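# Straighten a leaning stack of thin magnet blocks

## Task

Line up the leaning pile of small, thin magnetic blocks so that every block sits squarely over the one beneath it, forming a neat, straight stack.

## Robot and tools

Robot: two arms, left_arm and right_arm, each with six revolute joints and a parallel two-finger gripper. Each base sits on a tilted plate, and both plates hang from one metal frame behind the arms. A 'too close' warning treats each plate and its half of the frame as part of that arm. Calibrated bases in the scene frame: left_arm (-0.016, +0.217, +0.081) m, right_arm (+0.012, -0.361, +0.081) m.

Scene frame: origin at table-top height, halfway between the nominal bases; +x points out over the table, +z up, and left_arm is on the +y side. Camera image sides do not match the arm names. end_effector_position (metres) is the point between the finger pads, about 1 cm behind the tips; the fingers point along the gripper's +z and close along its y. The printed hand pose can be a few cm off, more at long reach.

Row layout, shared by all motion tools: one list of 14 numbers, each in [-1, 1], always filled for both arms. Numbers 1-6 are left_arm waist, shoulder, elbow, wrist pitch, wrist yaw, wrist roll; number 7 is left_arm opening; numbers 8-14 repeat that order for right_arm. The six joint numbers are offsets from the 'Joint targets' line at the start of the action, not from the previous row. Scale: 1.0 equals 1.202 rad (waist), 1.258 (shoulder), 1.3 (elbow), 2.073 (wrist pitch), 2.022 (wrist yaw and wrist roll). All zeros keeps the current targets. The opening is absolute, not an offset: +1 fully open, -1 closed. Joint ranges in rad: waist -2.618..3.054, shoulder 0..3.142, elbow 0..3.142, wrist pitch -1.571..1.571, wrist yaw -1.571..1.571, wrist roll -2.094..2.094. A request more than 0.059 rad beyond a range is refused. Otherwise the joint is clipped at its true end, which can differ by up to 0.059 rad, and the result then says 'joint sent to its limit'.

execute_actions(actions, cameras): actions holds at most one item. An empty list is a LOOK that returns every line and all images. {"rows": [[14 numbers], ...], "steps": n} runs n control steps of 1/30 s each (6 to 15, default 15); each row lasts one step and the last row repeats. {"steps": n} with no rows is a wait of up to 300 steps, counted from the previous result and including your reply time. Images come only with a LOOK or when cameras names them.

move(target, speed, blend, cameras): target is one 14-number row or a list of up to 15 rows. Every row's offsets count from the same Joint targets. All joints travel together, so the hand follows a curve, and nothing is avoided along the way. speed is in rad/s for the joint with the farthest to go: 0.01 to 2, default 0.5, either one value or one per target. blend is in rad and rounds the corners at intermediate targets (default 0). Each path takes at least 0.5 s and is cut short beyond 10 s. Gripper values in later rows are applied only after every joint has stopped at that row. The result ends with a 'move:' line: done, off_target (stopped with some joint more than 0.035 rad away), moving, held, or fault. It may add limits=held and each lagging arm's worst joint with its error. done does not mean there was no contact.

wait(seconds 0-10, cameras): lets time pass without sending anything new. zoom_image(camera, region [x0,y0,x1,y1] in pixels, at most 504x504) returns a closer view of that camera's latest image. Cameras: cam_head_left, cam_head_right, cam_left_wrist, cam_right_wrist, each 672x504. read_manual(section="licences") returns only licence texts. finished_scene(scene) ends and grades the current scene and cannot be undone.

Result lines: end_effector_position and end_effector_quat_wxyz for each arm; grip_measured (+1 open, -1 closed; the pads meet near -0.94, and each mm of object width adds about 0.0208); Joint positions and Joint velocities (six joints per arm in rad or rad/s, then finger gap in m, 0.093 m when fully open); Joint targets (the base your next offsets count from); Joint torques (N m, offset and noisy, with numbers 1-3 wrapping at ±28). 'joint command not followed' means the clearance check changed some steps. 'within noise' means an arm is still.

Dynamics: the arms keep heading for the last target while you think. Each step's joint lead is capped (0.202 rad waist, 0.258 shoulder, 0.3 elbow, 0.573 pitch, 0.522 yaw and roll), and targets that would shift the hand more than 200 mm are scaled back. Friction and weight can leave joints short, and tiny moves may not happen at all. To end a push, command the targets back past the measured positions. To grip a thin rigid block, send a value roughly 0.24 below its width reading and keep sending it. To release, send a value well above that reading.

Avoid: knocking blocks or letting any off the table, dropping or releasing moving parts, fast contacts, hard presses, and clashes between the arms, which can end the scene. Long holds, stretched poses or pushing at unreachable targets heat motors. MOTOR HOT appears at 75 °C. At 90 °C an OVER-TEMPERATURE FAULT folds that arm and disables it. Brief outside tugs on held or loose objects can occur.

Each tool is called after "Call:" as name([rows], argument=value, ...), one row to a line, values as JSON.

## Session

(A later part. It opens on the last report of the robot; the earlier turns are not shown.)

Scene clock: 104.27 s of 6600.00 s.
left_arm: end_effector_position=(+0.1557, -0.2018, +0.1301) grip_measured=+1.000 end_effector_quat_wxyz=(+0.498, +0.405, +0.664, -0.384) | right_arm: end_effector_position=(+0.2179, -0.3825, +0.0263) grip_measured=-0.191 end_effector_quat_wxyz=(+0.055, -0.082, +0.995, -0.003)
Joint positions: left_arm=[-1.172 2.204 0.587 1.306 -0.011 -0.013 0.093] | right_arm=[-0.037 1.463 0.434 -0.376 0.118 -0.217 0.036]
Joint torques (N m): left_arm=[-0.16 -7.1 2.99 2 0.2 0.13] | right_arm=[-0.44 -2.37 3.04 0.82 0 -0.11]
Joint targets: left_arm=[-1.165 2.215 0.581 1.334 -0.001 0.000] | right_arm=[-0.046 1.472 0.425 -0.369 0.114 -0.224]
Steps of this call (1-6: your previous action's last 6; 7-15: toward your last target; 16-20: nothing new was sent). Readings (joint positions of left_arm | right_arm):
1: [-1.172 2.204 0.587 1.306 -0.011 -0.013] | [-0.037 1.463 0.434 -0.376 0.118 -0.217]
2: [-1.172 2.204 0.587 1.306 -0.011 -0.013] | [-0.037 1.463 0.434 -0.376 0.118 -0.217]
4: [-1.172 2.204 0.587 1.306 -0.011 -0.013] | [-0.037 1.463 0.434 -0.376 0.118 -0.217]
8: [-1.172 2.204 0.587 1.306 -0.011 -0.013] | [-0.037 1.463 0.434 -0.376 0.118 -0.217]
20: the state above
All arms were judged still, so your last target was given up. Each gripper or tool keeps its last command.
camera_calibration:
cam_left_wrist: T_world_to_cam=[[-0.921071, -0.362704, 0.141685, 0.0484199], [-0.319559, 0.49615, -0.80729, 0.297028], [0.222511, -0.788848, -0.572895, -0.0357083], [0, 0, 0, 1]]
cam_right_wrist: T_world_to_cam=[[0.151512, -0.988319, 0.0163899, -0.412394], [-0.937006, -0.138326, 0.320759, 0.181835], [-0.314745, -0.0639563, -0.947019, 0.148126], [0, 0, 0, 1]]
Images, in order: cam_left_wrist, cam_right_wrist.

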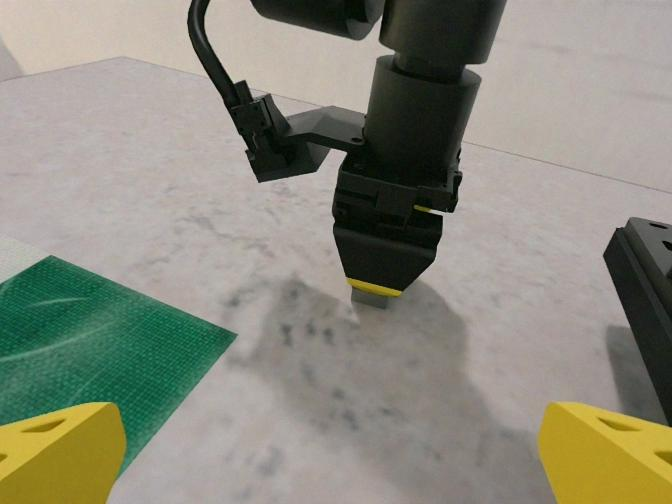

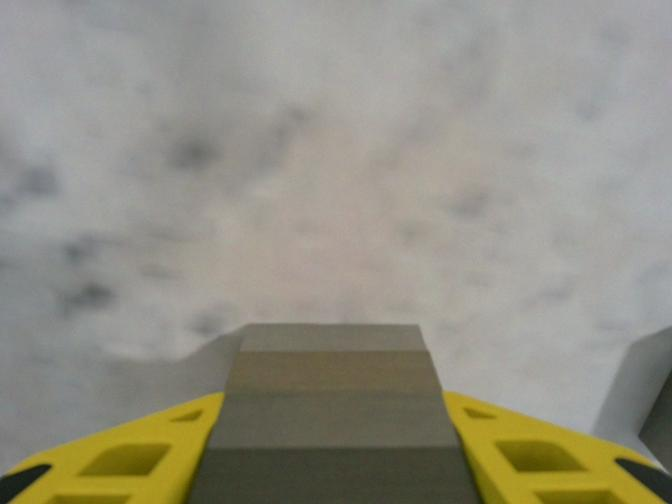

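Call:
execute_actions([
  {"rows": [[0,0,0,0,0,0,1,0,0,0,0,0,0,-0.27],[0,0,0,0,0,0,1,0,0,0,0,0,0,-0.23],[0,0,0,0,0,0,1,0,0,0,0,0,0,-0.2],[0,0,0,0,0,0,1,0,0,0,0,0,0,-0.17],[0,0,0,0,0,0,1,0,0,0,0,0,0,-0.14],[0,0,0,0,0,0,1,0,0,0,0,0,0,-0.12],[0,0,0,0,0,0,1,0,0,0,0,0,0,-0.1],[0,0,0,0,0,0,1,0,0,0,0,0,0,-0.08],[0,0,0,0,0,0,1,0,0,0,0,0,0,-0.05],[0,0,0,0,0,0,1,0,0,0,0,0,0,0.0],[0,0,0,0,0,0,1,0,0,0,0,0,0,0.08],[0,0,0,0,0,0,1,0,0,0,0,0,0,0.18],[0,0,0,0,0,0,1,0,0,0,0,0,0,0.3],[0,0,0,0,0,0,1,0,0,0,0,0,0,0.42],[0,0,0,0,0,0,1,0,0,0,0,0,0,0.5]], "steps": 15},
], cameras=[])

Call:
move([
  [0, 0, 0, 0, 0, 0, 1, 0.0524, -0.2035, 0.1769, -0.2306, 0.0064, 0.0312, 0.5],
  [0, 0, 0, 0, 0, 0, 1, 0.0524, -0.2035, 0.1769, -0.2306, 0.0064, 0.8106, 0.5],
], speed=[0.5, 1.2], blend=0.05, cameras=["cam_left_wrist", "cam_right_wrist"])

Call:
zoom_image(camera="cam_left_wrist", region=[320, 200, 430, 320])

Call:
zoom_image(camera="cam_right_wrist", region=[200, 150, 480, 450])

Scene clock: 105.70 s of 6600.00 s.
Steps of this call (1-34: nothing new was sent; 35-43: this action's first 9). Readings (joint positions of left_arm | right_arm):
35: [-1.172 2.204 0.587 1.306 -0.011 -0.013] | [-0.037 1.463 0.434 -0.376 0.118 -0.217]
36: [-1.172 2.204 0.587 1.306 -0.011 -0.013] | [-0.037 1.463 0.434 -0.376 0.118 -0.217]
38: [-1.172 2.204 0.587 1.306 -0.011 -0.013] | [-0.037 1.463 0.434 -0.376 0.118 -0.217]
42: [-1.172 2.204 0.587 1.306 -0.011 -0.013] | [-0.037 1.463 0.434 -0.376 0.118 -0.217]
43: the state above

Scene clock: 109.43 s of 6600.00 s.
left_arm: end_effector_position=(+0.1557, -0.2018, +0.1301) grip_measured=+1.000 end_effector_quat_wxyz=(+0.498, +0.405, +0.664, -0.384) | right_arm: end_effector_position=(+0.2191, -0.3832, +0.1036) grip_measured=+0.498 end_effector_quat_wxyz=(+0.038, +0.648, +0.759, +0.038)
Joint positions: left_arm=[-1.172 2.204 0.587 1.306 -0.011 -0.013 0.093] | right_arm=[0.009 1.229 0.632 -0.816 0.12 1.406 0.069]
Joint torques (N m): left_arm=[-0.25 -7.08 3.02 1.98 0.22 0.11] | right_arm=[1.33 -3.52 6.79 0.27 0.25 0.04]
Joint targets: left_arm=[-1.165 2.215 0.581 1.334 -0.001 0.000] | right_arm=[0.017 1.216 0.655 -0.847 0.127 1.415]
Kept back: nothing.
move: done
camera_calibration:
cam_left_wrist: T_world_to_cam=[[-0.921071, -0.362704, 0.141685, 0.0484199], [-0.319559, 0.49615, -0.80729, 0.297028], [0.222511, -0.788848, -0.572895, -0.0357083], [0, 0, 0, 1]]
cam_right_wrist: T_world_to_cam=[[-0.983735, -0.145697, -0.105057, 0.169693], [-0.176469, 0.893057, 0.413893, 0.377085], [0.0335192, 0.4257, -0.904243, 0.328551], [0, 0, 0, 1]]
Images, in order: cam_left_wrist, cam_right_wrist.

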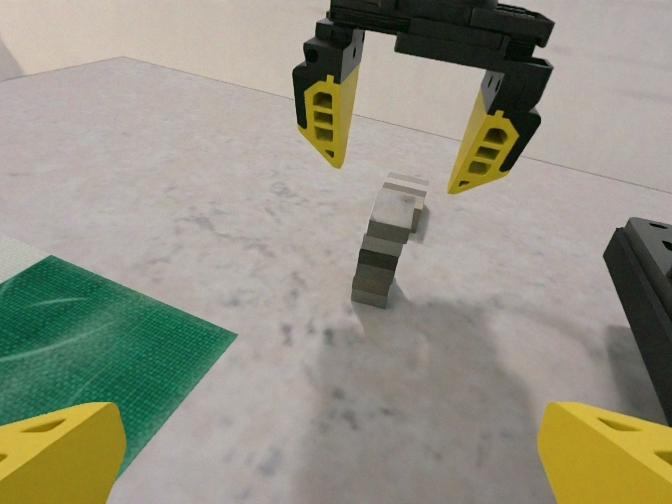

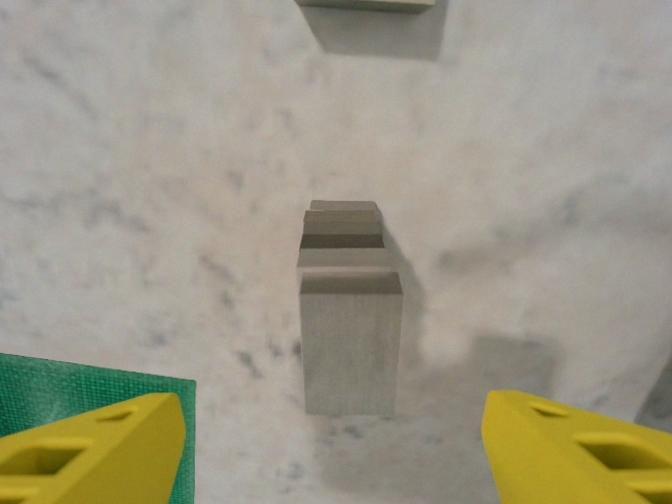

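Scaled by 4.200 from the camera's 672x504 image, which has a finer 960x720 frame.

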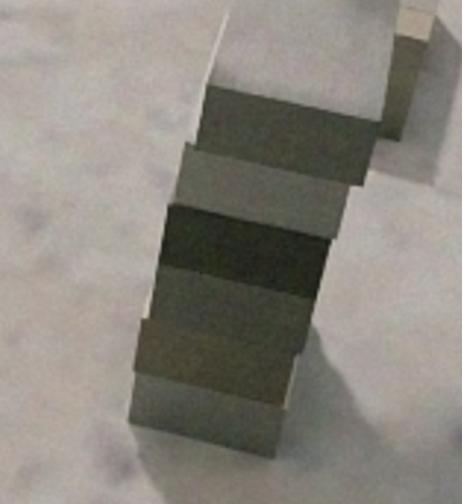

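Scaled by 1.680 from the camera's 672x504 image, which has a finer 960x720 frame.

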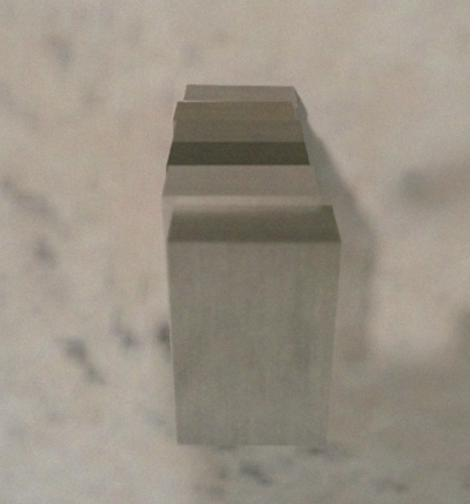

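Call:
move(target=[0, 0, 0, 0, 0, 0, 1, -0.0516, 0.2130, -0.1654, 0.2214, -0.0054, -0.0331, 0.5], speed=0.4, cameras=["cam_left_wrist", "cam_right_wrist"])

Call:
zoom_image(camera="cam_left_wrist", region=[290, 170, 470, 320])

Scene clock: 111.67 s of 6600.00 s.
left_arm: end_effector_position=(+0.1557, -0.2018, +0.1301) grip_measured=+1.000 end_effector_quat_wxyz=(+0.498, +0.405, +0.664, -0.384) | right_arm: end_effector_position=(+0.2176, -0.3826, +0.0266) grip_measured=+0.498 end_effector_quat_wxyz=(+0.035, +0.645, +0.762, +0.031)
Joint positions: left_arm=[-1.172 2.204 0.587 1.306 -0.011 -0.013 0.093] | right_arm=[-0.036 1.474 0.449 -0.396 0.12 1.355 0.069]
Joint torques (N m): left_arm=[-0.23 -7.17 2.96 1.98 0.19 0.11] | right_arm=[-0.47 -2.32 2.93 0.72 0.11 -0.11]
Joint targets: left_arm=[-1.165 2.215 0.581 1.334 -0.001 0.000] | right_arm=[-0.045 1.484 0.440 -0.388 0.116 1.348]
Kept back: nothing.
move: done
camera_calibration:
cam_left_wrist: T_world_to_cam=[[-0.921071, -0.362704, 0.141685, 0.0484199], [-0.319559, 0.49615, -0.80729, 0.297028], [0.222511, -0.788848, -0.572895, -0.0357083], [0, 0, 0, 1]]
cam_right_wrist: T_world_to_cam=[[-0.983808, -0.154268, -0.0912325, 0.156559], [-0.178278, 0.894616, 0.409732, 0.409201], [0.0184097, 0.419362, -0.907632, 0.259723], [0, 0, 0, 1]]
Images, in order: cam_left_wrist, cam_right_wrist.

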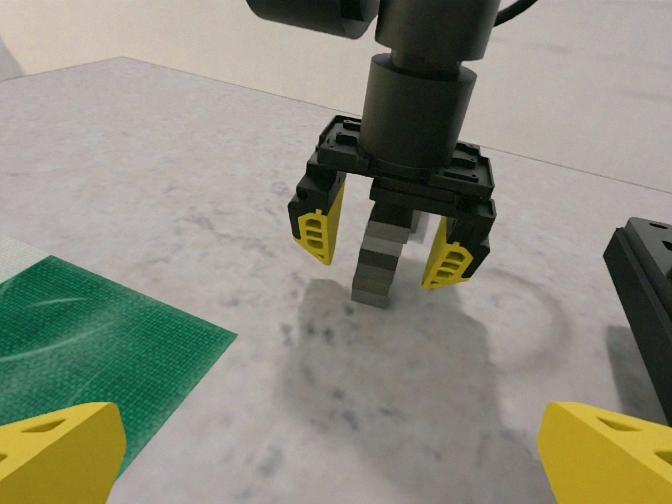

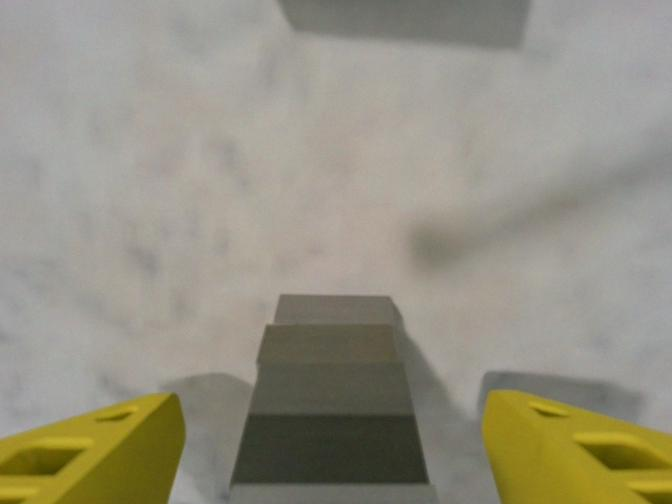

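Scaled by 2.800 from the camera's 672x504 image, which has a finer 960x720 frame.

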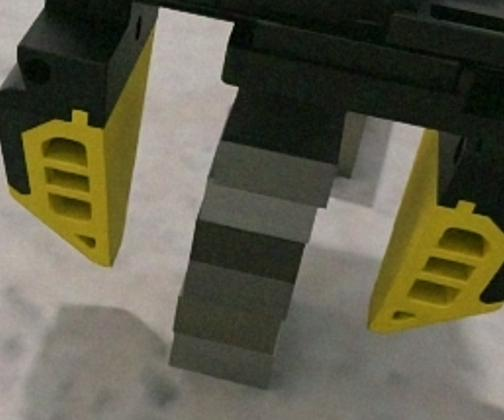

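Call:
execute_actions([
  {"rows":[[0,0,0,0,0,0,1,0,0,0,0,0,0,0.46],[0,0,0,0,0,0,1,0,0,0,0,0,0,0.42],[0,0,0,0,0,0,1,0,0,0,0,0,0,0.38],[0,0,0,0,0,0,1,0,0,0,0,0,0,0.34],[0,0,0,0,0,0,1,0,0,0,0,0,0,0.30],[0,0,0,0,0,0,1,0,0,0,0,0,0,0.26],[0,0,0,0,0,0,1,0,0,0,0,0,0,0.22],[0,0,0,0,0,0,1,0,0,0,0,0,0,0.18],[0,0,0,0,0,0,1,0,0,0,0,0,0,0.14],[0,0,0,0,0,0,1,0,0,0,0,0,0,0.10],[0,0,0,0,0,0,1,0,0,0,0,0,0,0.06],[0,0,0,0,0,0,1,0,0,0,0,0,0,0.02],[0,0,0,0,0,0,1,0,0,0,0,0,0,-0.02],[0,0,0,0,0,0,1,0,0,0,0,0,0,-0.06],[0,0,0,0,0,0,1,0,0,0,0,0,0,-0.10]],"steps":15},
])

Call:
execute_actions([
  {"rows":[[0,0,0,0,0,0,1,0,0,0,0,0,0,-0.12],[0,0,0,0,0,0,1,0,0,0,0,0,0,-0.14],[0,0,0,0,0,0,1,0,0,0,0,0,0,-0.16],[0,0,0,0,0,0,1,0,0,0,0,0,0,-0.18],[0,0,0,0,0,0,1,0,0,0,0,0,0,-0.20],[0,0,0,0,0,0,1,0,0,0,0,0,0,-0.215],[0,0,0,0,0,0,1,0,0,0,0,0,0,-0.23],[0,0,0,0,0,0,1,0,0,0,0,0,0,-0.245],[0,0,0,0,0,0,1,0,0,0,0,0,0,-0.26],[0,0,0,0,0,0,1,0,0,0,0,0,0,-0.27],[0,0,0,0,0,0,1,0,0,0,0,0,0,-0.28],[0,0,0,0,0,0,1,0,0,0,0,0,0,-0.29],[0,0,0,0,0,0,1,0,0,0,0,0,0,-0.30],[0,0,0,0,0,0,1,0,0,0,0,0,0,-0.31],[0,0,0,0,0,0,1,0,0,0,0,0,0,-0.32]],"steps":15},
])

Call:
execute_actions([
  {"rows":[[0,0,0,0,0,0,1,0,0,0,0,0,0,-0.33],[0,0,0,0,0,0,1,0,0,0,0,0,0,-0.34],[0,0,0,0,0,0,1,0,0,0,0,0,0,-0.35],[0,0,0,0,0,0,1,0,0,0,0,0,0,-0.36],[0,0,0,0,0,0,1,0,0,0,0,0,0,-0.37],[0,0,0,0,0,0,1,0,0,0,0,0,0,-0.38],[0,0,0,0,0,0,1,0,0,0,0,0,0,-0.39],[0,0,0,0,0,0,1,0,0,0,0,0,0,-0.40],[0,0,0,0,0,0,1,0,0,0,0,0,0,-0.41],[0,0,0,0,0,0,1,0,0,0,0,0,0,-0.42],[0,0,0,0,0,0,1,0,0,0,0,0,0,-0.43],[0,0,0,0,0,0,1,0,0,0,0,0,0,-0.44],[0,0,0,0,0,0,1,0,0,0,0,0,0,-0.45],[0,0,0,0,0,0,1,0,0,0,0,0,0,-0.46],[0,0,0,0,0,0,1,0,0,0,0,0,0,-0.47]],"steps":15},
])

Call:
execute_actions([
  {"rows":[[0,0,0,0,0,0,1,0,0,0,0,0,0,-0.48],[0,0,0,0,0,0,1,0,0,0,0,0,0,-0.49],[0,0,0,0,0,0,1,0,0,0,0,0,0,-0.50],[0,0,0,0,0,0,1,0,0,0,0,0,0,-0.51],[0,0,0,0,0,0,1,0,0,0,0,0,0,-0.52],[0,0,0,0,0,0,1,0,0,0,0,0,0,-0.53],[0,0,0,0,0,0,1,0,0,0,0,0,0,-0.54],[0,0,0,0,0,0,1,0,0,0,0,0,0,-0.55],[0,0,0,0,0,0,1,0,0,0,0,0,0,-0.56],[0,0,0,0,0,0,1,0,0,0,0,0,0,-0.57],[0,0,0,0,0,0,1,0,0,0,0,0,0,-0.58],[0,0,0,0,0,0,1,0,0,0,0,0,0,-0.59],[0,0,0,0,0,0,1,0,0,0,0,0,0,-0.60],[0,0,0,0,0,0,1,0,0,0,0,0,0,-0.61],[0,0,0,0,0,0,1,0,0,0,0,0,0,-0.62]],"steps":15},
])

Call:
execute_actions([
  {"steps":20},
], cameras=["all"])

Call:
zoom_image(camera="cam_left_wrist", region=[310, 170, 450, 320])

Scene clock: 119.30 s of 6600.00 s.
Steps of this call (1-220: nothing new was sent; 221-229: this action's first 9). Readings (joint positions of left_arm | right_arm):
221: [-1.172 2.204 0.587 1.306 -0.011 -0.013] | [-0.036 1.474 0.449 -0.395 0.120 1.355]
222: [-1.172 2.204 0.587 1.306 -0.011 -0.013] | [-0.036 1.474 0.449 -0.395 0.120 1.355]
224: [-1.172 2.204 0.587 1.306 -0.011 -0.013] | [-0.036 1.474 0.449 -0.395 0.120 1.355]
228: [-1.172 2.204 0.587 1.306 -0.011 -0.013] | [-0.036 1.474 0.449 -0.395 0.120 1.355]
229: the state above

Scene clock: 119.80 s of 6600.00 s.
Steps of this call (1-6: your previous action's last 6; 7-15: this action's first 9). Readings (joint positions of left_arm | right_arm):
7: [-1.172 2.204 0.587 1.306 -0.011 -0.013] | [-0.036 1.474 0.449 -0.395 0.120 1.355]
8: [-1.172 2.204 0.587 1.306 -0.011 -0.013] | [-0.036 1.474 0.449 -0.395 0.120 1.355]
10: [-1.172 2.204 0.587 1.306 -0.011 -0.013] | [-0.036 1.474 0.449 -0.395 0.120 1.355]
14: [-1.172 2.204 0.587 1.306 -0.011 -0.013] | [-0.036 1.474 0.449 -0.395 0.120 1.355]
15: the state above

Scene clock: 120.30 s of 6600.00 s.
Steps of this call (1-6: your previous action's last 6; 7-15: this action's first 9). Readings (joint positions of left_arm | right_arm):
7: [-1.172 2.204 0.587 1.306 -0.011 -0.013] | [-0.036 1.474 0.449 -0.395 0.120 1.355]
8: [-1.172 2.204 0.587 1.306 -0.011 -0.013] | [-0.036 1.474 0.449 -0.395 0.120 1.355]
10: [-1.172 2.204 0.587 1.306 -0.011 -0.013] | [-0.036 1.474 0.449 -0.394 0.120 1.355]
14: [-1.172 2.204 0.587 1.306 -0.011 -0.013] | [-0.036 1.474 0.449 -0.391 0.120 1.355]
15: the state above

Scene clock: 120.80 s of 6600.00 s.
Steps of this call (1-6: your previous action's last 6; 7-15: this action's first 9). Readings (joint positions of left_arm | right_arm):
7: [-1.172 2.204 0.587 1.306 -0.011 -0.013] | [-0.036 1.474 0.449 -0.391 0.120 1.355]
8: [-1.172 2.204 0.587 1.306 -0.011 -0.013] | [-0.036 1.474 0.449 -0.391 0.120 1.355]
10: [-1.172 2.204 0.587 1.306 -0.011 -0.013] | [-0.036 1.474 0.449 -0.391 0.120 1.355]
14: [-1.172 2.204 0.587 1.306 -0.011 -0.013] | [-0.036 1.474 0.449 -0.391 0.120 1.355]
15: the state above

Scene clock: 121.47 s of 6600.00 s.
left_arm: end_effector_position=(+0.1557, -0.2018, +0.1301) grip_measured=+1.000 end_effector_quat_wxyz=(+0.498, +0.405, +0.664, -0.384) | right_arm: end_effector_position=(+0.2187, -0.3826, +0.0267) grip_measured=-0.514 end_effector_quat_wxyz=(+0.037, +0.645, +0.762, +0.033)
Joint positions: left_arm=[-1.172 2.204 0.587 1.306 -0.011 -0.013 0.093] | right_arm=[-0.036 1.474 0.449 -0.391 0.12 1.355 0.021]
Joint torques (N m): left_arm=[-0.25 -7.08 3 2 0.23 0.12] | right_arm=[-0.39 -2.56 2.93 0.68 0.12 -0.08]
Joint targets: left_arm=[-1.165 2.215 0.581 1.334 -0.001 0.000] | right_arm=[-0.045 1.484 0.440 -0.389 0.116 1.348]
Steps of this call (1-6: your previous action's last 6; 7-15: toward your last target; 16-20: nothing new was sent). Readings (joint positions of left_arm | right_arm):
1: [-1.172 2.204 0.587 1.306 -0.011 -0.013] | [-0.036 1.474 0.449 -0.391 0.120 1.355]
2: [-1.172 2.204 0.587 1.306 -0.011 -0.013] | [-0.036 1.474 0.449 -0.391 0.120 1.355]
4: [-1.172 2.204 0.587 1.306 -0.011 -0.013] | [-0.036 1.474 0.449 -0.391 0.120 1.355]
8: [-1.172 2.204 0.587 1.306 -0.011 -0.013] | [-0.036 1.474 0.449 -0.391 0.120 1.355]
20: the state above
All arms were judged still, so your last target was given up. Each gripper or tool keeps its last command.
camera_calibration:
cam_left_wrist: T_world_to_cam=[[-0.921071, -0.362704, 0.141685, 0.0484199], [-0.319559, 0.49615, -0.80729, 0.297028], [0.222511, -0.788848, -0.572895, -0.0357083], [0, 0, 0, 1]]
cam_right_wrist: T_world_to_cam=[[-0.983348, -0.154472, -0.0957368, 0.157595], [-0.180341, 0.894522, 0.409033, 0.40978], [0.0224545, 0.419487, -0.907484, 0.258955], [0, 0, 0, 1]]

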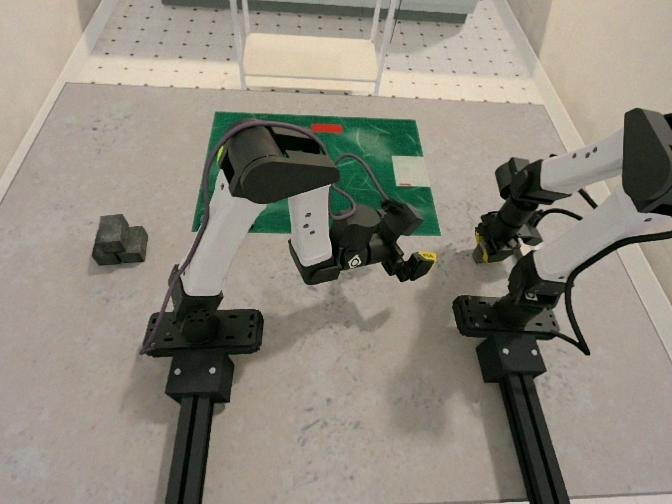

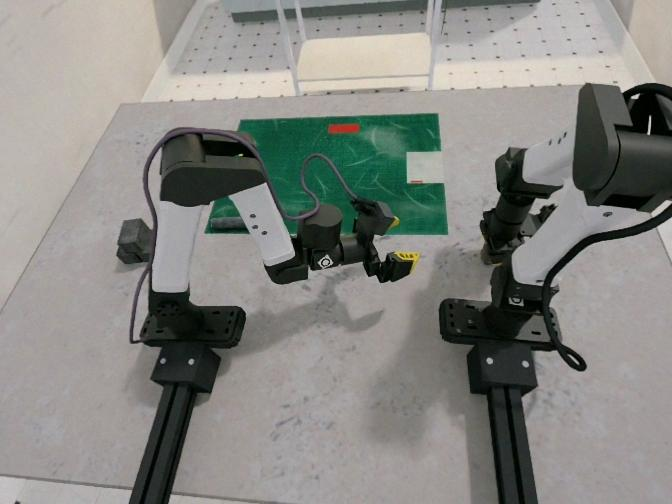

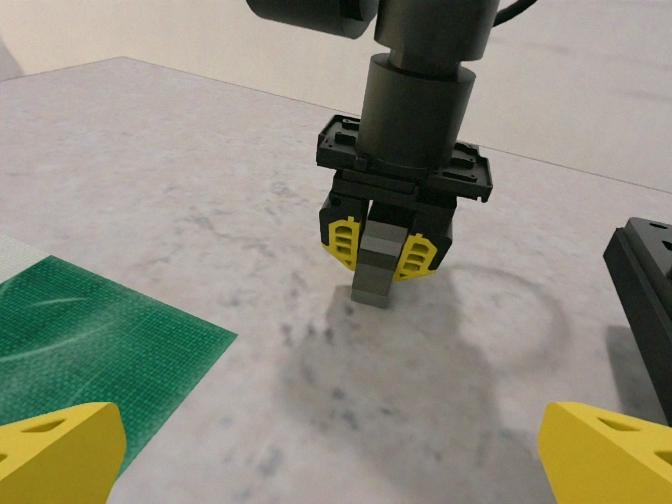

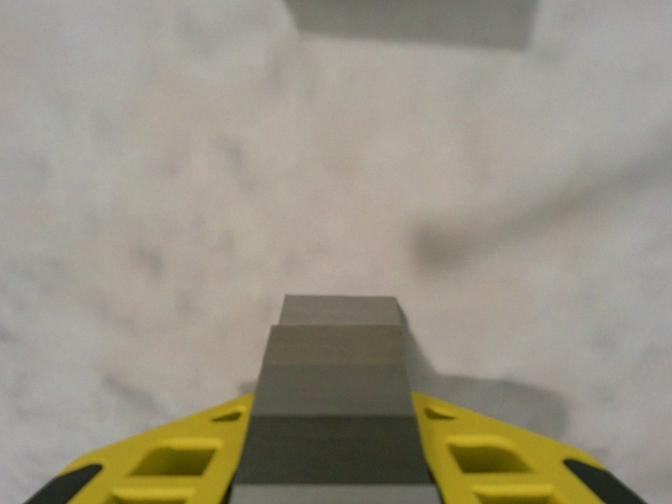

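Scaled by 3.360 from the camera's 672x504 image, which has a finer 960x720 frame.

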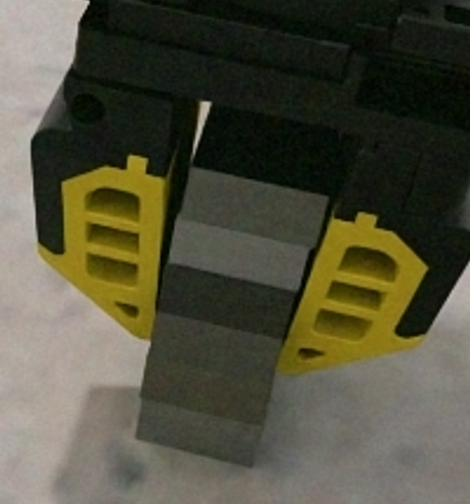

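Call:
execute_actions([
  {"rows":[[0,0,0,0,0,0,1,0,0,0,0,0,0,-0.57],[0,0,0,0,0,0,1,0,0,0,0,0,0,-0.54],[0,0,0,0,0,0,1,0,0,0,0,0,0,-0.52],[0,0,0,0,0,0,1,0,0,0,0,0,0,-0.505],[0,0,0,0,0,0,1,0,0,0,0,0,0,-0.49],[0,0,0,0,0,0,1,0,0,0,0,0,0,-0.475],[0,0,0,0,0,0,1,0,0,0,0,0,0,-0.46],[0,0,0,0,0,0,1,0,0,0,0,0,0,-0.45],[0,0,0,0,0,0,1,0,0,0,0,0,0,-0.44],[0,0,0,0,0,0,1,0,0,0,0,0,0,-0.43],[0,0,0,0,0,0,1,0,0,0,0,0,0,-0.42],[0,0,0,0,0,0,1,0,0,0,0,0,0,-0.41],[0,0,0,0,0,0,1,0,0,0,0,0,0,-0.40],[0,0,0,0,0,0,1,0,0,0,0,0,0,-0.39],[0,0,0,0,0,0,1,0,0,0,0,0,0,-0.38]],"steps":15},
])

Call:
execute_actions([
  {"rows":[[0,0,0,0,0,0,1,0,0,0,0,0,0,-0.37],[0,0,0,0,0,0,1,0,0,0,0,0,0,-0.36],[0,0,0,0,0,0,1,0,0,0,0,0,0,-0.34],[0,0,0,0,0,0,1,0,0,0,0,0,0,-0.32],[0,0,0,0,0,0,1,0,0,0,0,0,0,-0.29],[0,0,0,0,0,0,1,0,0,0,0,0,0,-0.25],[0,0,0,0,0,0,1,0,0,0,0,0,0,-0.20],[0,0,0,0,0,0,1,0,0,0,0,0,0,-0.15],[0,0,0,0,0,0,1,0,0,0,0,0,0,-0.08],[0,0,0,0,0,0,1,0,0,0,0,0,0,0.0],[0,0,0,0,0,0,1,0,0,0,0,0,0,0.08],[0,0,0,0,0,0,1,0,0,0,0,0,0,0.16],[0,0,0,0,0,0,1,0,0,0,0,0,0,0.22],[0,0,0,0,0,0,1,0,0,0,0,0,0,0.27],[0,0,0,0,0,0,1,0,0,0,0,0,0,0.30]],"steps":15},
])

Call:
execute_actions([
  {"steps":15},
], cameras=["cam_left_wrist","cam_right_wrist"])

Call:
zoom_image(camera="cam_left_wrist", region=[310, 170, 450, 320])

Call:
zoom_image(camera="cam_right_wrist", region=[200, 270, 460, 504])

Scene clock: 122.47 s of 6600.00 s.
Steps of this call (1-21: nothing new was sent; 22-30: this action's first 9). Readings (joint positions of left_arm | right_arm):
22: [-1.172 2.204 0.587 1.306 -0.011 -0.013] | [-0.036 1.474 0.449 -0.391 0.120 1.355]
23: [-1.172 2.204 0.587 1.306 -0.011 -0.013] | [-0.036 1.474 0.449 -0.391 0.120 1.355]
25: [-1.172 2.204 0.587 1.306 -0.011 -0.013] | [-0.036 1.474 0.449 -0.391 0.120 1.355]
29: [-1.172 2.204 0.587 1.306 -0.011 -0.013] | [-0.036 1.474 0.449 -0.391 0.120 1.355]
30: the state above

Scene clock: 122.97 s of 6600.00 s.
Steps of this call (1-6: your previous action's last 6; 7-15: this action's first 9). Readings (joint positions of left_arm | right_arm):
7: [-1.172 2.204 0.587 1.306 -0.011 -0.013] | [-0.036 1.474 0.449 -0.391 0.120 1.355]
8: [-1.172 2.204 0.587 1.306 -0.011 -0.013] | [-0.036 1.474 0.449 -0.391 0.120 1.355]
10: [-1.172 2.204 0.587 1.306 -0.011 -0.013] | [-0.036 1.474 0.449 -0.391 0.120 1.355]
14: [-1.172 2.204 0.587 1.306 -0.011 -0.013] | [-0.036 1.474 0.449 -0.391 0.120 1.355]
15: the state above

Scene clock: 123.47 s of 6600.00 s.
left_arm: end_effector_position=(+0.1557, -0.2018, +0.1301) grip_measured=+1.000 end_effector_quat_wxyz=(+0.498, +0.405, +0.664, -0.384) | right_arm: end_effector_position=(+0.2187, -0.3826, +0.0267) grip_measured=+0.298 end_effector_quat_wxyz=(+0.037, +0.645, +0.762, +0.033)
Joint positions: left_arm=[-1.172 2.204 0.587 1.306 -0.011 -0.013 0.093] | right_arm=[-0.036 1.474 0.449 -0.391 0.12 1.355 0.06]
Joint torques (N m): left_arm=[-0.25 -7.08 3.02 1.99 0.2 0.14] | right_arm=[-0.29 -2.45 2.92 0.66 0.14 -0.11]
Joint targets: left_arm=[-1.165 2.215 0.581 1.334 -0.001 0.000] | right_arm=[-0.045 1.484 0.440 -0.389 0.116 1.348]
Steps of this call (1-6: your previous action's last 6; 7-15: toward your last target). Readings (joint positions of left_arm | right_arm):
1: [-1.172 2.204 0.587 1.306 -0.011 -0.013] | [-0.036 1.474 0.449 -0.391 0.120 1.355]
2: [-1.172 2.204 0.587 1.306 -0.011 -0.013] | [-0.036 1.474 0.449 -0.391 0.120 1.355]
4: [-1.172 2.204 0.587 1.306 -0.011 -0.013] | [-0.036 1.474 0.449 -0.391 0.120 1.355]
8: [-1.172 2.204 0.587 1.306 -0.011 -0.013] | [-0.036 1.474 0.449 -0.391 0.120 1.355]
15: the state above
All arms were judged still, so your last target was given up. Each gripper or tool keeps its last command.
camera_calibration:
cam_left_wrist: T_world_to_cam=[[-0.921071, -0.362704, 0.141685, 0.0484199], [-0.319559, 0.49615, -0.80729, 0.297028], [0.222511, -0.788848, -0.572895, -0.0357083], [0, 0, 0, 1]]
cam_right_wrist: T_world_to_cam=[[-0.983348, -0.154472, -0.0957368, 0.157595], [-0.180341, 0.894522, 0.409033, 0.40978], [0.0224545, 0.419487, -0.907484, 0.258955], [0, 0, 0, 1]]
Images, in order: cam_left_wrist, cam_right_wrist.

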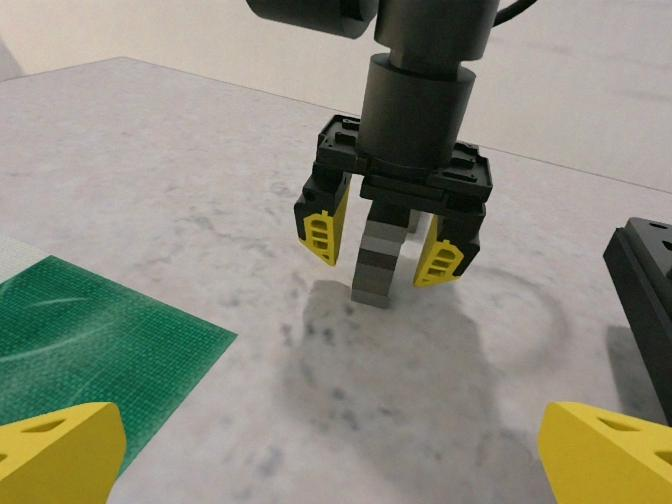

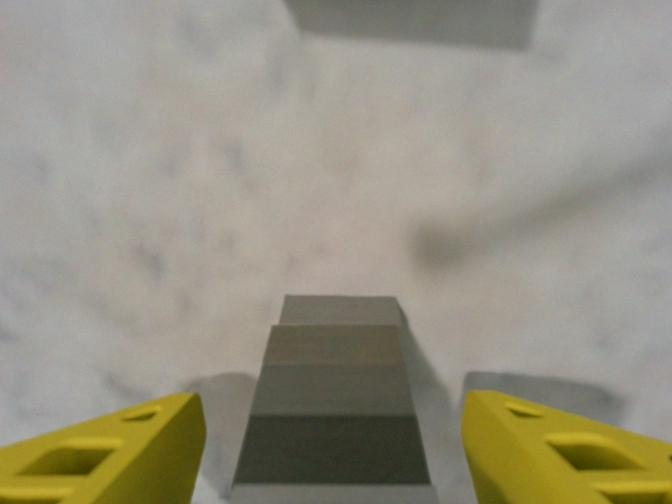

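Scaled by 3.360 from the camera's 672x504 image, which has a finer 960x720 frame.

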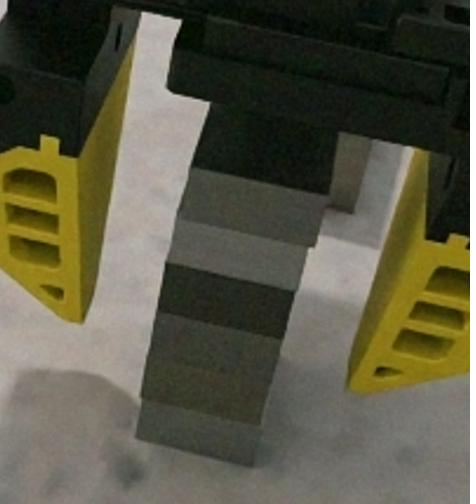

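Scaled by 1.938 from the camera's 672x504 image, which has a finer 960x720 frame.

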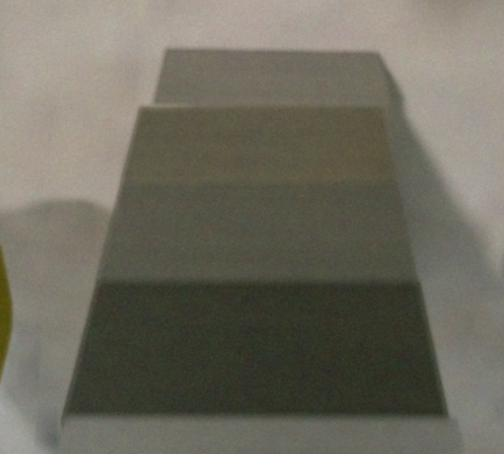

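Call:
zoom_image(camera="cam_right_wrist", region=[250, 280, 430, 400])

Call:
zoom_image(camera="cam_left_wrist", region=[335, 240, 405, 315])

Scaled by 2.800 from the camera's 672x504 image, which has a finer 960x720 frame.

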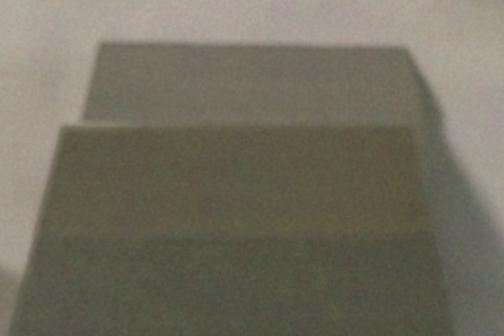

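Scaled by 6.720 from the camera's 672x504 image, which has a finer 960x720 frame.

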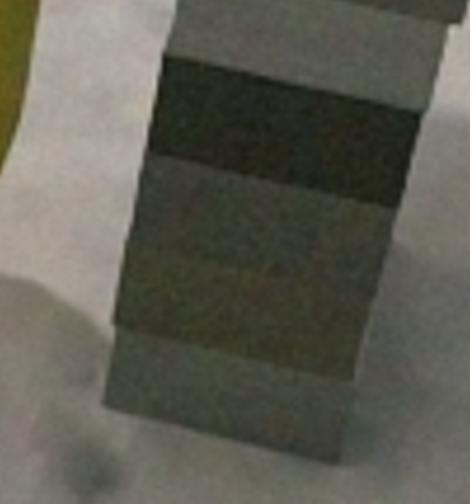

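Call:
move(target=[0,0,0,0,0,0,1,-0.0075,0.0548,-0.0185,0.0468,0,-0.0045,0.3], speed=0.1, cameras=["cam_left_wrist","cam_right_wrist"])

Scene clock: 128.63 s of 6600.00 s.
left_arm: end_effector_position=(+0.1557, -0.2018, +0.1301) grip_measured=+1.000 end_effector_quat_wxyz=(+0.498, +0.405, +0.664, -0.384) | right_arm: end_effector_position=(+0.2194, -0.3828, +0.0125) grip_measured=+0.298 end_effector_quat_wxyz=(+0.038, +0.646, +0.762, +0.033)
Joint positions: left_arm=[-1.172 2.204 0.587 1.306 -0.011 -0.013 0.093] | right_arm=[-0.045 1.542 0.426 -0.299 0.12 1.346 0.06]
Joint torques (N m): left_arm=[-0.35 -6.97 3.04 2 0.21 0.13] | right_arm=[-0.46 -2.63 2.32 0.78 0.15 -0.11]
Joint targets: left_arm=[-1.165 2.215 0.581 1.334 -0.001 0.000] | right_arm=[-0.054 1.553 0.416 -0.291 0.116 1.339]
Kept back: nothing.
move: done
camera_calibration:
cam_left_wrist: T_world_to_cam=[[-0.921071, -0.362704, 0.141685, 0.0484199], [-0.319559, 0.49615, -0.80729, 0.297028], [0.222511, -0.788848, -0.572895, -0.0357083], [0, 0, 0, 1]]
cam_right_wrist: T_world_to_cam=[[-0.983366, -0.153571, -0.0969865, 0.157251], [-0.180007, 0.895284, 0.40751, 0.416137], [0.0242487, 0.41819, -0.908036, 0.24516], [0, 0, 0, 1]]
Images, in order: cam_left_wrist, cam_right_wrist.

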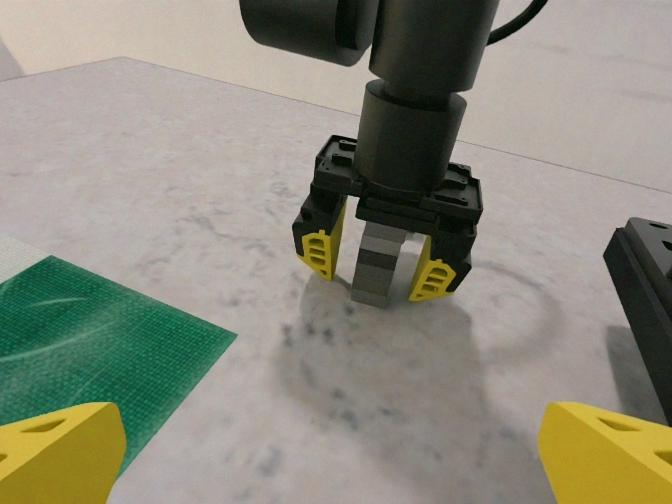

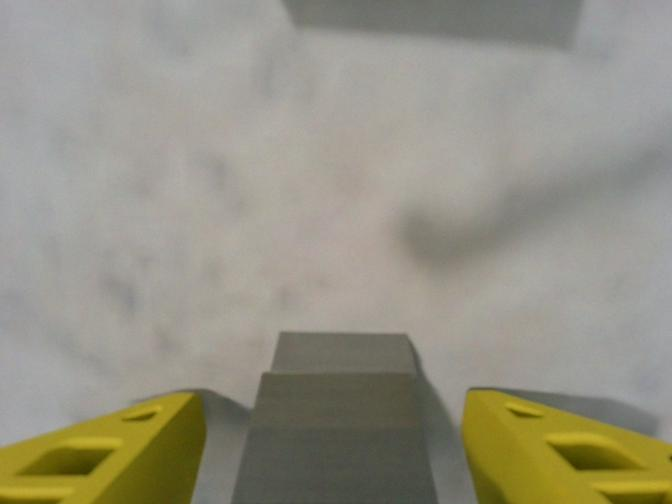

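Call:
execute_actions([
  {"rows":[[0,0,0,0,0,0,1,0,0,0,0,0,0,0.26],[0,0,0,0,0,0,1,0,0,0,0,0,0,0.21],[0,0,0,0,0,0,1,0,0,0,0,0,0,0.16],[0,0,0,0,0,0,1,0,0,0,0,0,0,0.11],[0,0,0,0,0,0,1,0,0,0,0,0,0,0.06],[0,0,0,0,0,0,1,0,0,0,0,0,0,0.01],[0,0,0,0,0,0,1,0,0,0,0,0,0,-0.04],[0,0,0,0,0,0,1,0,0,0,0,0,0,-0.09],[0,0,0,0,0,0,1,0,0,0,0,0,0,-0.13],[0,0,0,0,0,0,1,0,0,0,0,0,0,-0.17],[0,0,0,0,0,0,1,0,0,0,0,0,0,-0.20],[0,0,0,0,0,0,1,0,0,0,0,0,0,-0.23],[0,0,0,0,0,0,1,0,0,0,0,0,0,-0.26],[0,0,0,0,0,0,1,0,0,0,0,0,0,-0.28],[0,0,0,0,0,0,1,0,0,0,0,0,0,-0.30]],"steps":15},
])

Call:
execute_actions([
  {"rows":[[0,0,0,0,0,0,1,0,0,0,0,0,0,-0.31],[0,0,0,0,0,0,1,0,0,0,0,0,0,-0.32],[0,0,0,0,0,0,1,0,0,0,0,0,0,-0.33],[0,0,0,0,0,0,1,0,0,0,0,0,0,-0.34],[0,0,0,0,0,0,1,0,0,0,0,0,0,-0.35],[0,0,0,0,0,0,1,0,0,0,0,0,0,-0.36],[0,0,0,0,0,0,1,0,0,0,0,0,0,-0.37],[0,0,0,0,0,0,1,0,0,0,0,0,0,-0.38],[0,0,0,0,0,0,1,0,0,0,0,0,0,-0.39],[0,0,0,0,0,0,1,0,0,0,0,0,0,-0.40],[0,0,0,0,0,0,1,0,0,0,0,0,0,-0.41],[0,0,0,0,0,0,1,0,0,0,0,0,0,-0.42],[0,0,0,0,0,0,1,0,0,0,0,0,0,-0.43],[0,0,0,0,0,0,1,0,0,0,0,0,0,-0.44],[0,0,0,0,0,0,1,0,0,0,0,0,0,-0.45]],"steps":15},
])

Call:
execute_actions([
  {"rows":[[0,0,0,0,0,0,1,0,0,0,0,0,0,-0.46],[0,0,0,0,0,0,1,0,0,0,0,0,0,-0.47],[0,0,0,0,0,0,1,0,0,0,0,0,0,-0.48],[0,0,0,0,0,0,1,0,0,0,0,0,0,-0.49],[0,0,0,0,0,0,1,0,0,0,0,0,0,-0.50],[0,0,0,0,0,0,1,0,0,0,0,0,0,-0.51],[0,0,0,0,0,0,1,0,0,0,0,0,0,-0.52],[0,0,0,0,0,0,1,0,0,0,0,0,0,-0.53],[0,0,0,0,0,0,1,0,0,0,0,0,0,-0.54],[0,0,0,0,0,0,1,0,0,0,0,0,0,-0.55]],"steps":15},
])

Call:
execute_actions([
  {"steps":15},
], cameras=["cam_left_wrist","cam_right_wrist"])

Call:
zoom_image(camera="cam_left_wrist", region=[310, 170, 450, 320])

Scene clock: 129.80 s of 6600.00 s.
Steps of this call (1-26: nothing new was sent; 27-35: this action's first 9). Readings (joint positions of left_arm | right_arm):
27: [-1.172 2.204 0.587 1.306 -0.011 -0.013] | [-0.045 1.542 0.426 -0.298 0.120 1.346]
28: [-1.172 2.204 0.587 1.306 -0.011 -0.013] | [-0.045 1.542 0.426 -0.298 0.120 1.346]
30: [-1.172 2.204 0.587 1.306 -0.011 -0.013] | [-0.045 1.542 0.426 -0.298 0.120 1.346]
34: [-1.172 2.204 0.587 1.306 -0.011 -0.013] | [-0.045 1.542 0.426 -0.298 0.120 1.346]
35: the state above

Scene clock: 130.30 s of 6600.00 s.
Steps of this call (1-6: your previous action's last 6; 7-15: this action's first 9). Readings (joint positions of left_arm | right_arm):
7: [-1.172 2.204 0.587 1.306 -0.011 -0.013] | [-0.045 1.542 0.426 -0.298 0.120 1.346]
8: [-1.172 2.204 0.587 1.306 -0.011 -0.013] | [-0.045 1.542 0.426 -0.298 0.120 1.346]
10: [-1.172 2.204 0.587 1.306 -0.011 -0.013] | [-0.045 1.542 0.425 -0.298 0.120 1.346]
14: [-1.172 2.204 0.587 1.306 -0.011 -0.013] | [-0.045 1.542 0.424 -0.299 0.120 1.346]
15: the state above

Scene clock: 130.80 s of 6600.00 s.
Steps of this call (1-6: your previous action's last 6; 7-15: this action's first 9). Readings (joint positions of left_arm | right_arm):
7: [-1.172 2.204 0.587 1.306 -0.011 -0.013] | [-0.045 1.542 0.424 -0.299 0.120 1.346]
8: [-1.172 2.204 0.587 1.306 -0.011 -0.013] | [-0.045 1.542 0.424 -0.299 0.120 1.346]
10: [-1.172 2.204 0.587 1.306 -0.011 -0.013] | [-0.045 1.542 0.424 -0.299 0.120 1.346]
14: [-1.172 2.204 0.587 1.306 -0.011 -0.013] | [-0.045 1.542 0.424 -0.299 0.120 1.346]
15: the state above

Scene clock: 131.30 s of 6600.00 s.
left_arm: end_effector_position=(+0.1557, -0.2018, +0.1301) grip_measured=+1.000 end_effector_quat_wxyz=(+0.498, +0.405, +0.664, -0.384) | right_arm: end_effector_position=(+0.2182, -0.3826, +0.0120) grip_measured=-0.509 end_effector_quat_wxyz=(+0.037, +0.645, +0.762, +0.032)
Joint positions: left_arm=[-1.172 2.204 0.587 1.306 -0.011 -0.013 0.093] | right_arm=[-0.045 1.542 0.424 -0.299 0.12 1.346 0.021]
Joint torques (N m): left_arm=[-0.24 -6.97 3.08 2.01 0.22 0.1] | right_arm=[-0.31 -2.61 2.62 0.73 0.12 -0.08]
Joint targets: left_arm=[-1.165 2.215 0.581 1.334 -0.001 0.000] | right_arm=[-0.054 1.553 0.416 -0.291 0.116 1.339]
Steps of this call (1-6: your previous action's last 6; 7-15: toward your last target). Readings (joint positions of left_arm | right_arm):
1: [-1.172 2.204 0.587 1.306 -0.011 -0.013] | [-0.045 1.542 0.424 -0.299 0.120 1.346]
2: [-1.172 2.204 0.587 1.306 -0.011 -0.013] | [-0.045 1.542 0.424 -0.299 0.120 1.346]
4: [-1.172 2.204 0.587 1.306 -0.011 -0.013] | [-0.045 1.542 0.424 -0.299 0.120 1.346]
8: [-1.172 2.204 0.587 1.306 -0.011 -0.013] | [-0.045 1.542 0.424 -0.299 0.120 1.346]
15: the state above
All arms were judged still, so your last target was given up. Each gripper or tool keeps its last command.
camera_calibration:
cam_left_wrist: T_world_to_cam=[[-0.921071, -0.362704, 0.141685, 0.0484199], [-0.319559, 0.49615, -0.80729, 0.297028], [0.222511, -0.788848, -0.572895, -0.0357083], [0, 0, 0, 1]]
cam_right_wrist: T_world_to_cam=[[-0.983538, -0.15431, -0.0940286, 0.155774], [-0.179455, 0.895104, 0.408148, 0.415797], [0.021184, 0.418303, -0.908061, 0.24548], [0, 0, 0, 1]]
Images, in order: cam_left_wrist, cam_right_wrist.

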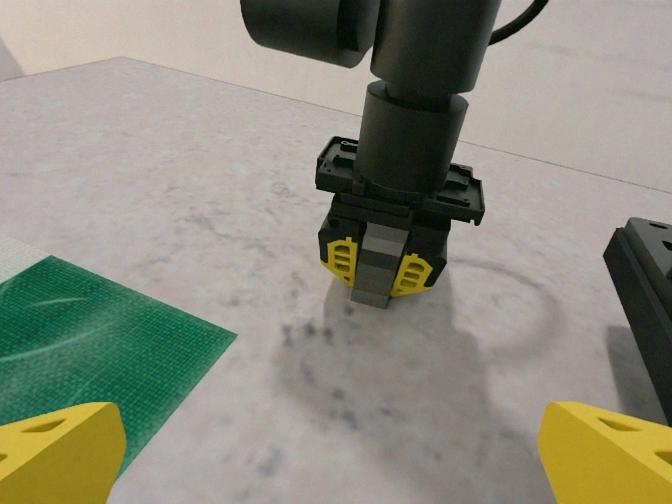

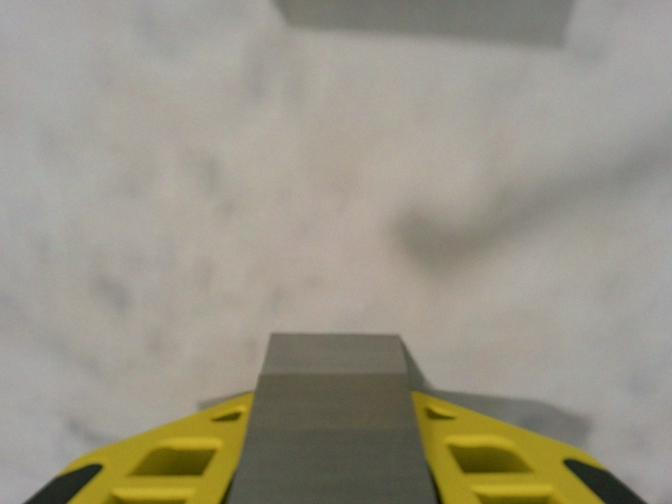

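Scaled by 3.360 from the camera's 672x504 image, which has a finer 960x720 frame.

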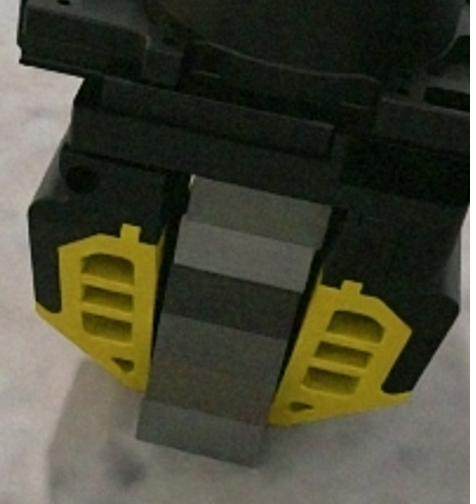

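Call:
execute_actions([
  {"rows":[[0,0,0,0,0,0,1,0,0,0,0,0,0,-0.53],[0,0,0,0,0,0,1,0,0,0,0,0,0,-0.51],[0,0,0,0,0,0,1,0,0,0,0,0,0,-0.495],[0,0,0,0,0,0,1,0,0,0,0,0,0,-0.48],[0,0,0,0,0,0,1,0,0,0,0,0,0,-0.465],[0,0,0,0,0,0,1,0,0,0,0,0,0,-0.45],[0,0,0,0,0,0,1,0,0,0,0,0,0,-0.44],[0,0,0,0,0,0,1,0,0,0,0,0,0,-0.43],[0,0,0,0,0,0,1,0,0,0,0,0,0,-0.42],[0,0,0,0,0,0,1,0,0,0,0,0,0,-0.41],[0,0,0,0,0,0,1,0,0,0,0,0,0,-0.40],[0,0,0,0,0,0,1,0,0,0,0,0,0,-0.39],[0,0,0,0,0,0,1,0,0,0,0,0,0,-0.38],[0,0,0,0,0,0,1,0,0,0,0,0,0,-0.37],[0,0,0,0,0,0,1,0,0,0,0,0,0,-0.36]],"steps":15},
])

Call:
execute_actions([
  {"rows":[[0,0,0,0,0,0,1,0,0,0,0,0,0,-0.35],[0,0,0,0,0,0,1,0,0,0,0,0,0,-0.34],[0,0,0,0,0,0,1,0,0,0,0,0,0,-0.32],[0,0,0,0,0,0,1,0,0,0,0,0,0,-0.30],[0,0,0,0,0,0,1,0,0,0,0,0,0,-0.27],[0,0,0,0,0,0,1,0,0,0,0,0,0,-0.23],[0,0,0,0,0,0,1,0,0,0,0,0,0,-0.18],[0,0,0,0,0,0,1,0,0,0,0,0,0,-0.12],[0,0,0,0,0,0,1,0,0,0,0,0,0,-0.05],[0,0,0,0,0,0,1,0,0,0,0,0,0,0.03],[0,0,0,0,0,0,1,0,0,0,0,0,0,0.10],[0,0,0,0,0,0,1,0,0,0,0,0,0,0.17],[0,0,0,0,0,0,1,0,0,0,0,0,0,0.24],[0,0,0,0,0,0,1,0,0,0,0,0,0,0.30],[0,0,0,0,0,0,1,0,0,0,0,0,0,0.35]],"steps":15},
])

Call:
execute_actions([
  {"steps":12},
], cameras=["cam_left_wrist","cam_right_wrist"])

Call:
zoom_image(camera="cam_left_wrist", region=[320, 200, 430, 320])

Call:
zoom_image(camera="cam_right_wrist", region=[200, 320, 460, 504])

Scene clock: 132.67 s of 6600.00 s.
Steps of this call (1-32: nothing new was sent; 33-41: this action's first 9). Readings (joint positions of left_arm | right_arm):
33: [-1.172 2.204 0.587 1.306 -0.011 -0.013] | [-0.045 1.542 0.424 -0.299 0.120 1.346]
34: [-1.172 2.204 0.587 1.306 -0.011 -0.013] | [-0.045 1.542 0.424 -0.299 0.120 1.346]
36: [-1.172 2.204 0.587 1.306 -0.011 -0.013] | [-0.045 1.542 0.424 -0.299 0.120 1.346]
40: [-1.172 2.204 0.587 1.306 -0.011 -0.013] | [-0.045 1.542 0.424 -0.299 0.120 1.346]
41: the state above

Scene clock: 133.17 s of 6600.00 s.
Steps of this call (1-6: your previous action's last 6; 7-15: this action's first 9). Readings (joint positions of left_arm | right_arm):
7: [-1.172 2.204 0.587 1.306 -0.011 -0.013] | [-0.045 1.542 0.424 -0.299 0.120 1.346]
8: [-1.172 2.204 0.587 1.306 -0.011 -0.013] | [-0.045 1.542 0.424 -0.299 0.120 1.346]
10: [-1.172 2.204 0.587 1.306 -0.011 -0.013] | [-0.045 1.542 0.424 -0.299 0.120 1.346]
14: [-1.172 2.204 0.587 1.306 -0.011 -0.013] | [-0.045 1.542 0.424 -0.299 0.120 1.346]
15: the state above

Scene clock: 133.57 s of 6600.00 s.
left_arm: end_effector_position=(+0.1557, -0.2018, +0.1301) grip_measured=+1.000 end_effector_quat_wxyz=(+0.498, +0.405, +0.664, -0.384) | right_arm: end_effector_position=(+0.2185, -0.3827, +0.0121) grip_measured=+0.348 end_effector_quat_wxyz=(+0.037, +0.645, +0.762, +0.032)
Joint positions: left_arm=[-1.172 2.204 0.587 1.306 -0.011 -0.013 0.093] | right_arm=[-0.045 1.542 0.424 -0.298 0.12 1.346 0.062]
Joint torques (N m): left_arm=[-0.28 -7.01 3.1 2 0.2 0.11] | right_arm=[-0.31 -2.47 2.67 0.72 0.15 -0.09]
Joint targets: left_arm=[-1.165 2.215 0.581 1.334 -0.001 0.000] | right_arm=[-0.054 1.553 0.416 -0.291 0.116 1.339]
Steps of this call (1-6: your previous action's last 6; 7-12: toward your last target). Readings (joint positions of left_arm | right_arm):
1: [-1.172 2.204 0.587 1.306 -0.011 -0.013] | [-0.045 1.542 0.424 -0.299 0.120 1.346]
2: [-1.172 2.204 0.587 1.306 -0.011 -0.013] | [-0.045 1.542 0.424 -0.299 0.120 1.346]
4: [-1.172 2.204 0.587 1.306 -0.011 -0.013] | [-0.045 1.542 0.424 -0.299 0.120 1.346]
8: [-1.172 2.204 0.587 1.306 -0.011 -0.013] | [-0.045 1.542 0.424 -0.298 0.120 1.346]
12: the state above
camera_calibration:
cam_left_wrist: T_world_to_cam=[[-0.921071, -0.362704, 0.141685, 0.0484199], [-0.319559, 0.49615, -0.80729, 0.297028], [0.222511, -0.788848, -0.572895, -0.0357083], [0, 0, 0, 1]]
cam_right_wrist: T_world_to_cam=[[-0.983453, -0.154174, -0.0951357, 0.156091], [-0.17979, 0.895152, 0.407896, 0.415945], [0.0222738, 0.418251, -0.908058, 0.245247], [0, 0, 0, 1]]
Images, in order: cam_left_wrist, cam_right_wrist.

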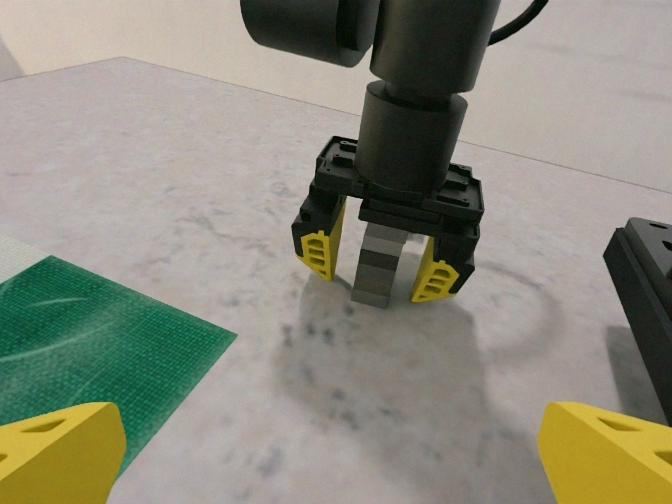

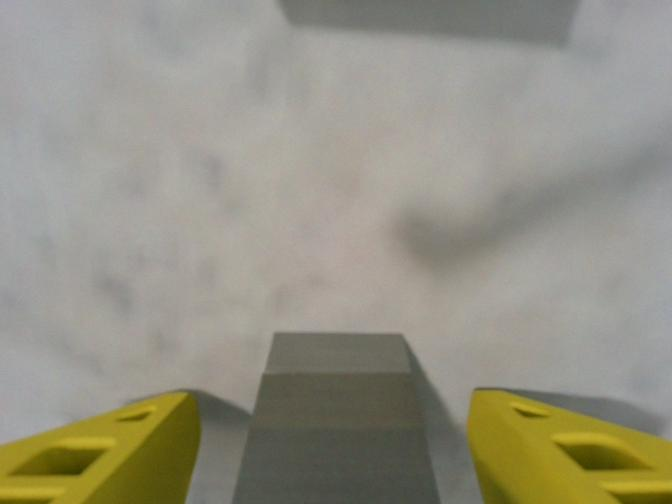

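Scaled by 4.200 from the camera's 672x504 image, which has a finer 960x720 frame.

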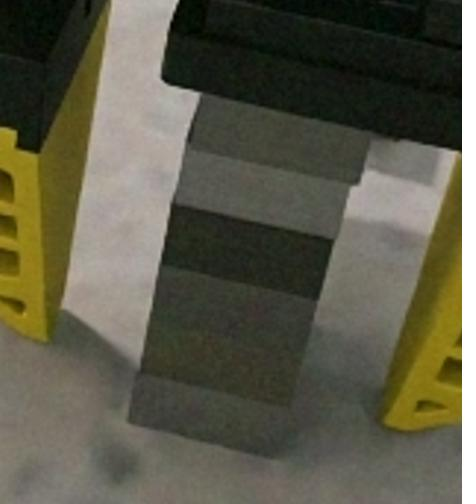

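Scaled by 1.938 from the camera's 672x504 image, which has a finer 960x720 frame.

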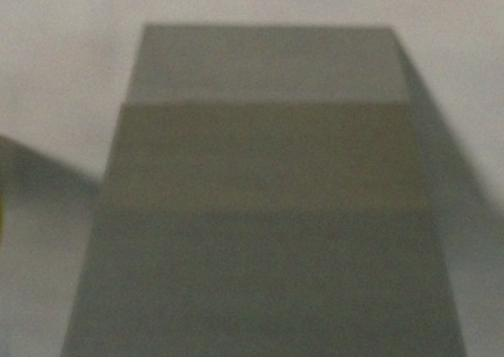

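Call:
move(target=[0,0,0,0,0,0,1,0.0183,-0.0453,0.0315,-0.0376,0,0.002,0.35], speed=0.1, cameras=["cam_left_wrist"])

Scene clock: 136.23 s of 6600.00 s.
left_arm: end_effector_position=(+0.1557, -0.2018, +0.1301) grip_measured=+1.000 end_effector_quat_wxyz=(+0.498, +0.405, +0.664, -0.384) | right_arm: end_effector_position=(+0.2205, -0.3827, +0.0189) grip_measured=+0.348 end_effector_quat_wxyz=(+0.039, +0.644, +0.763, +0.034)
Joint positions: left_arm=[-1.172 2.204 0.587 1.307 -0.011 -0.013 0.093] | right_arm=[-0.041 1.514 0.438 -0.337 0.12 1.346 0.062]
Joint torques (N m): left_arm=[-0.17 -6.99 3 1.99 0.21 0.12] | right_arm=[1.39 -4.94 4.93 0.22 0.13 -0.07]
Joint targets: left_arm=[-1.165 2.215 0.581 1.334 -0.001 0.000] | right_arm=[-0.032 1.496 0.457 -0.369 0.116 1.343]
Kept back: nothing.
move: done
camera_calibration:
cam_left_wrist: T_world_to_cam=[[-0.921077, -0.362688, 0.141685, 0.04842], [-0.319465, 0.495853, -0.80751, 0.297067], [0.222619, -0.789042, -0.572585, -0.0357682], [0, 0, 0, 1]]
Images, in order: cam_left_wrist.

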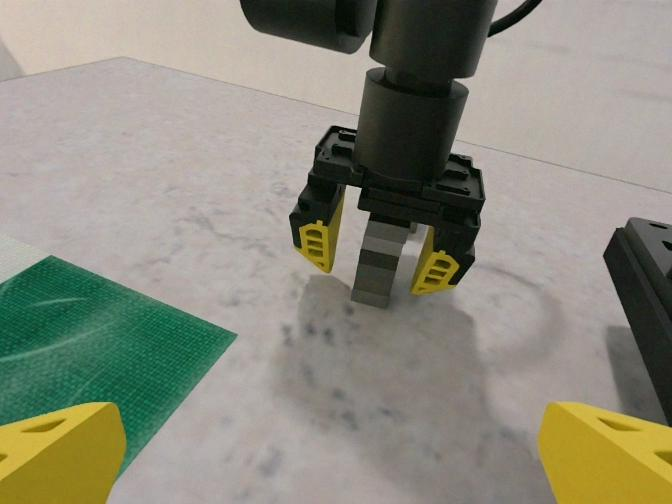

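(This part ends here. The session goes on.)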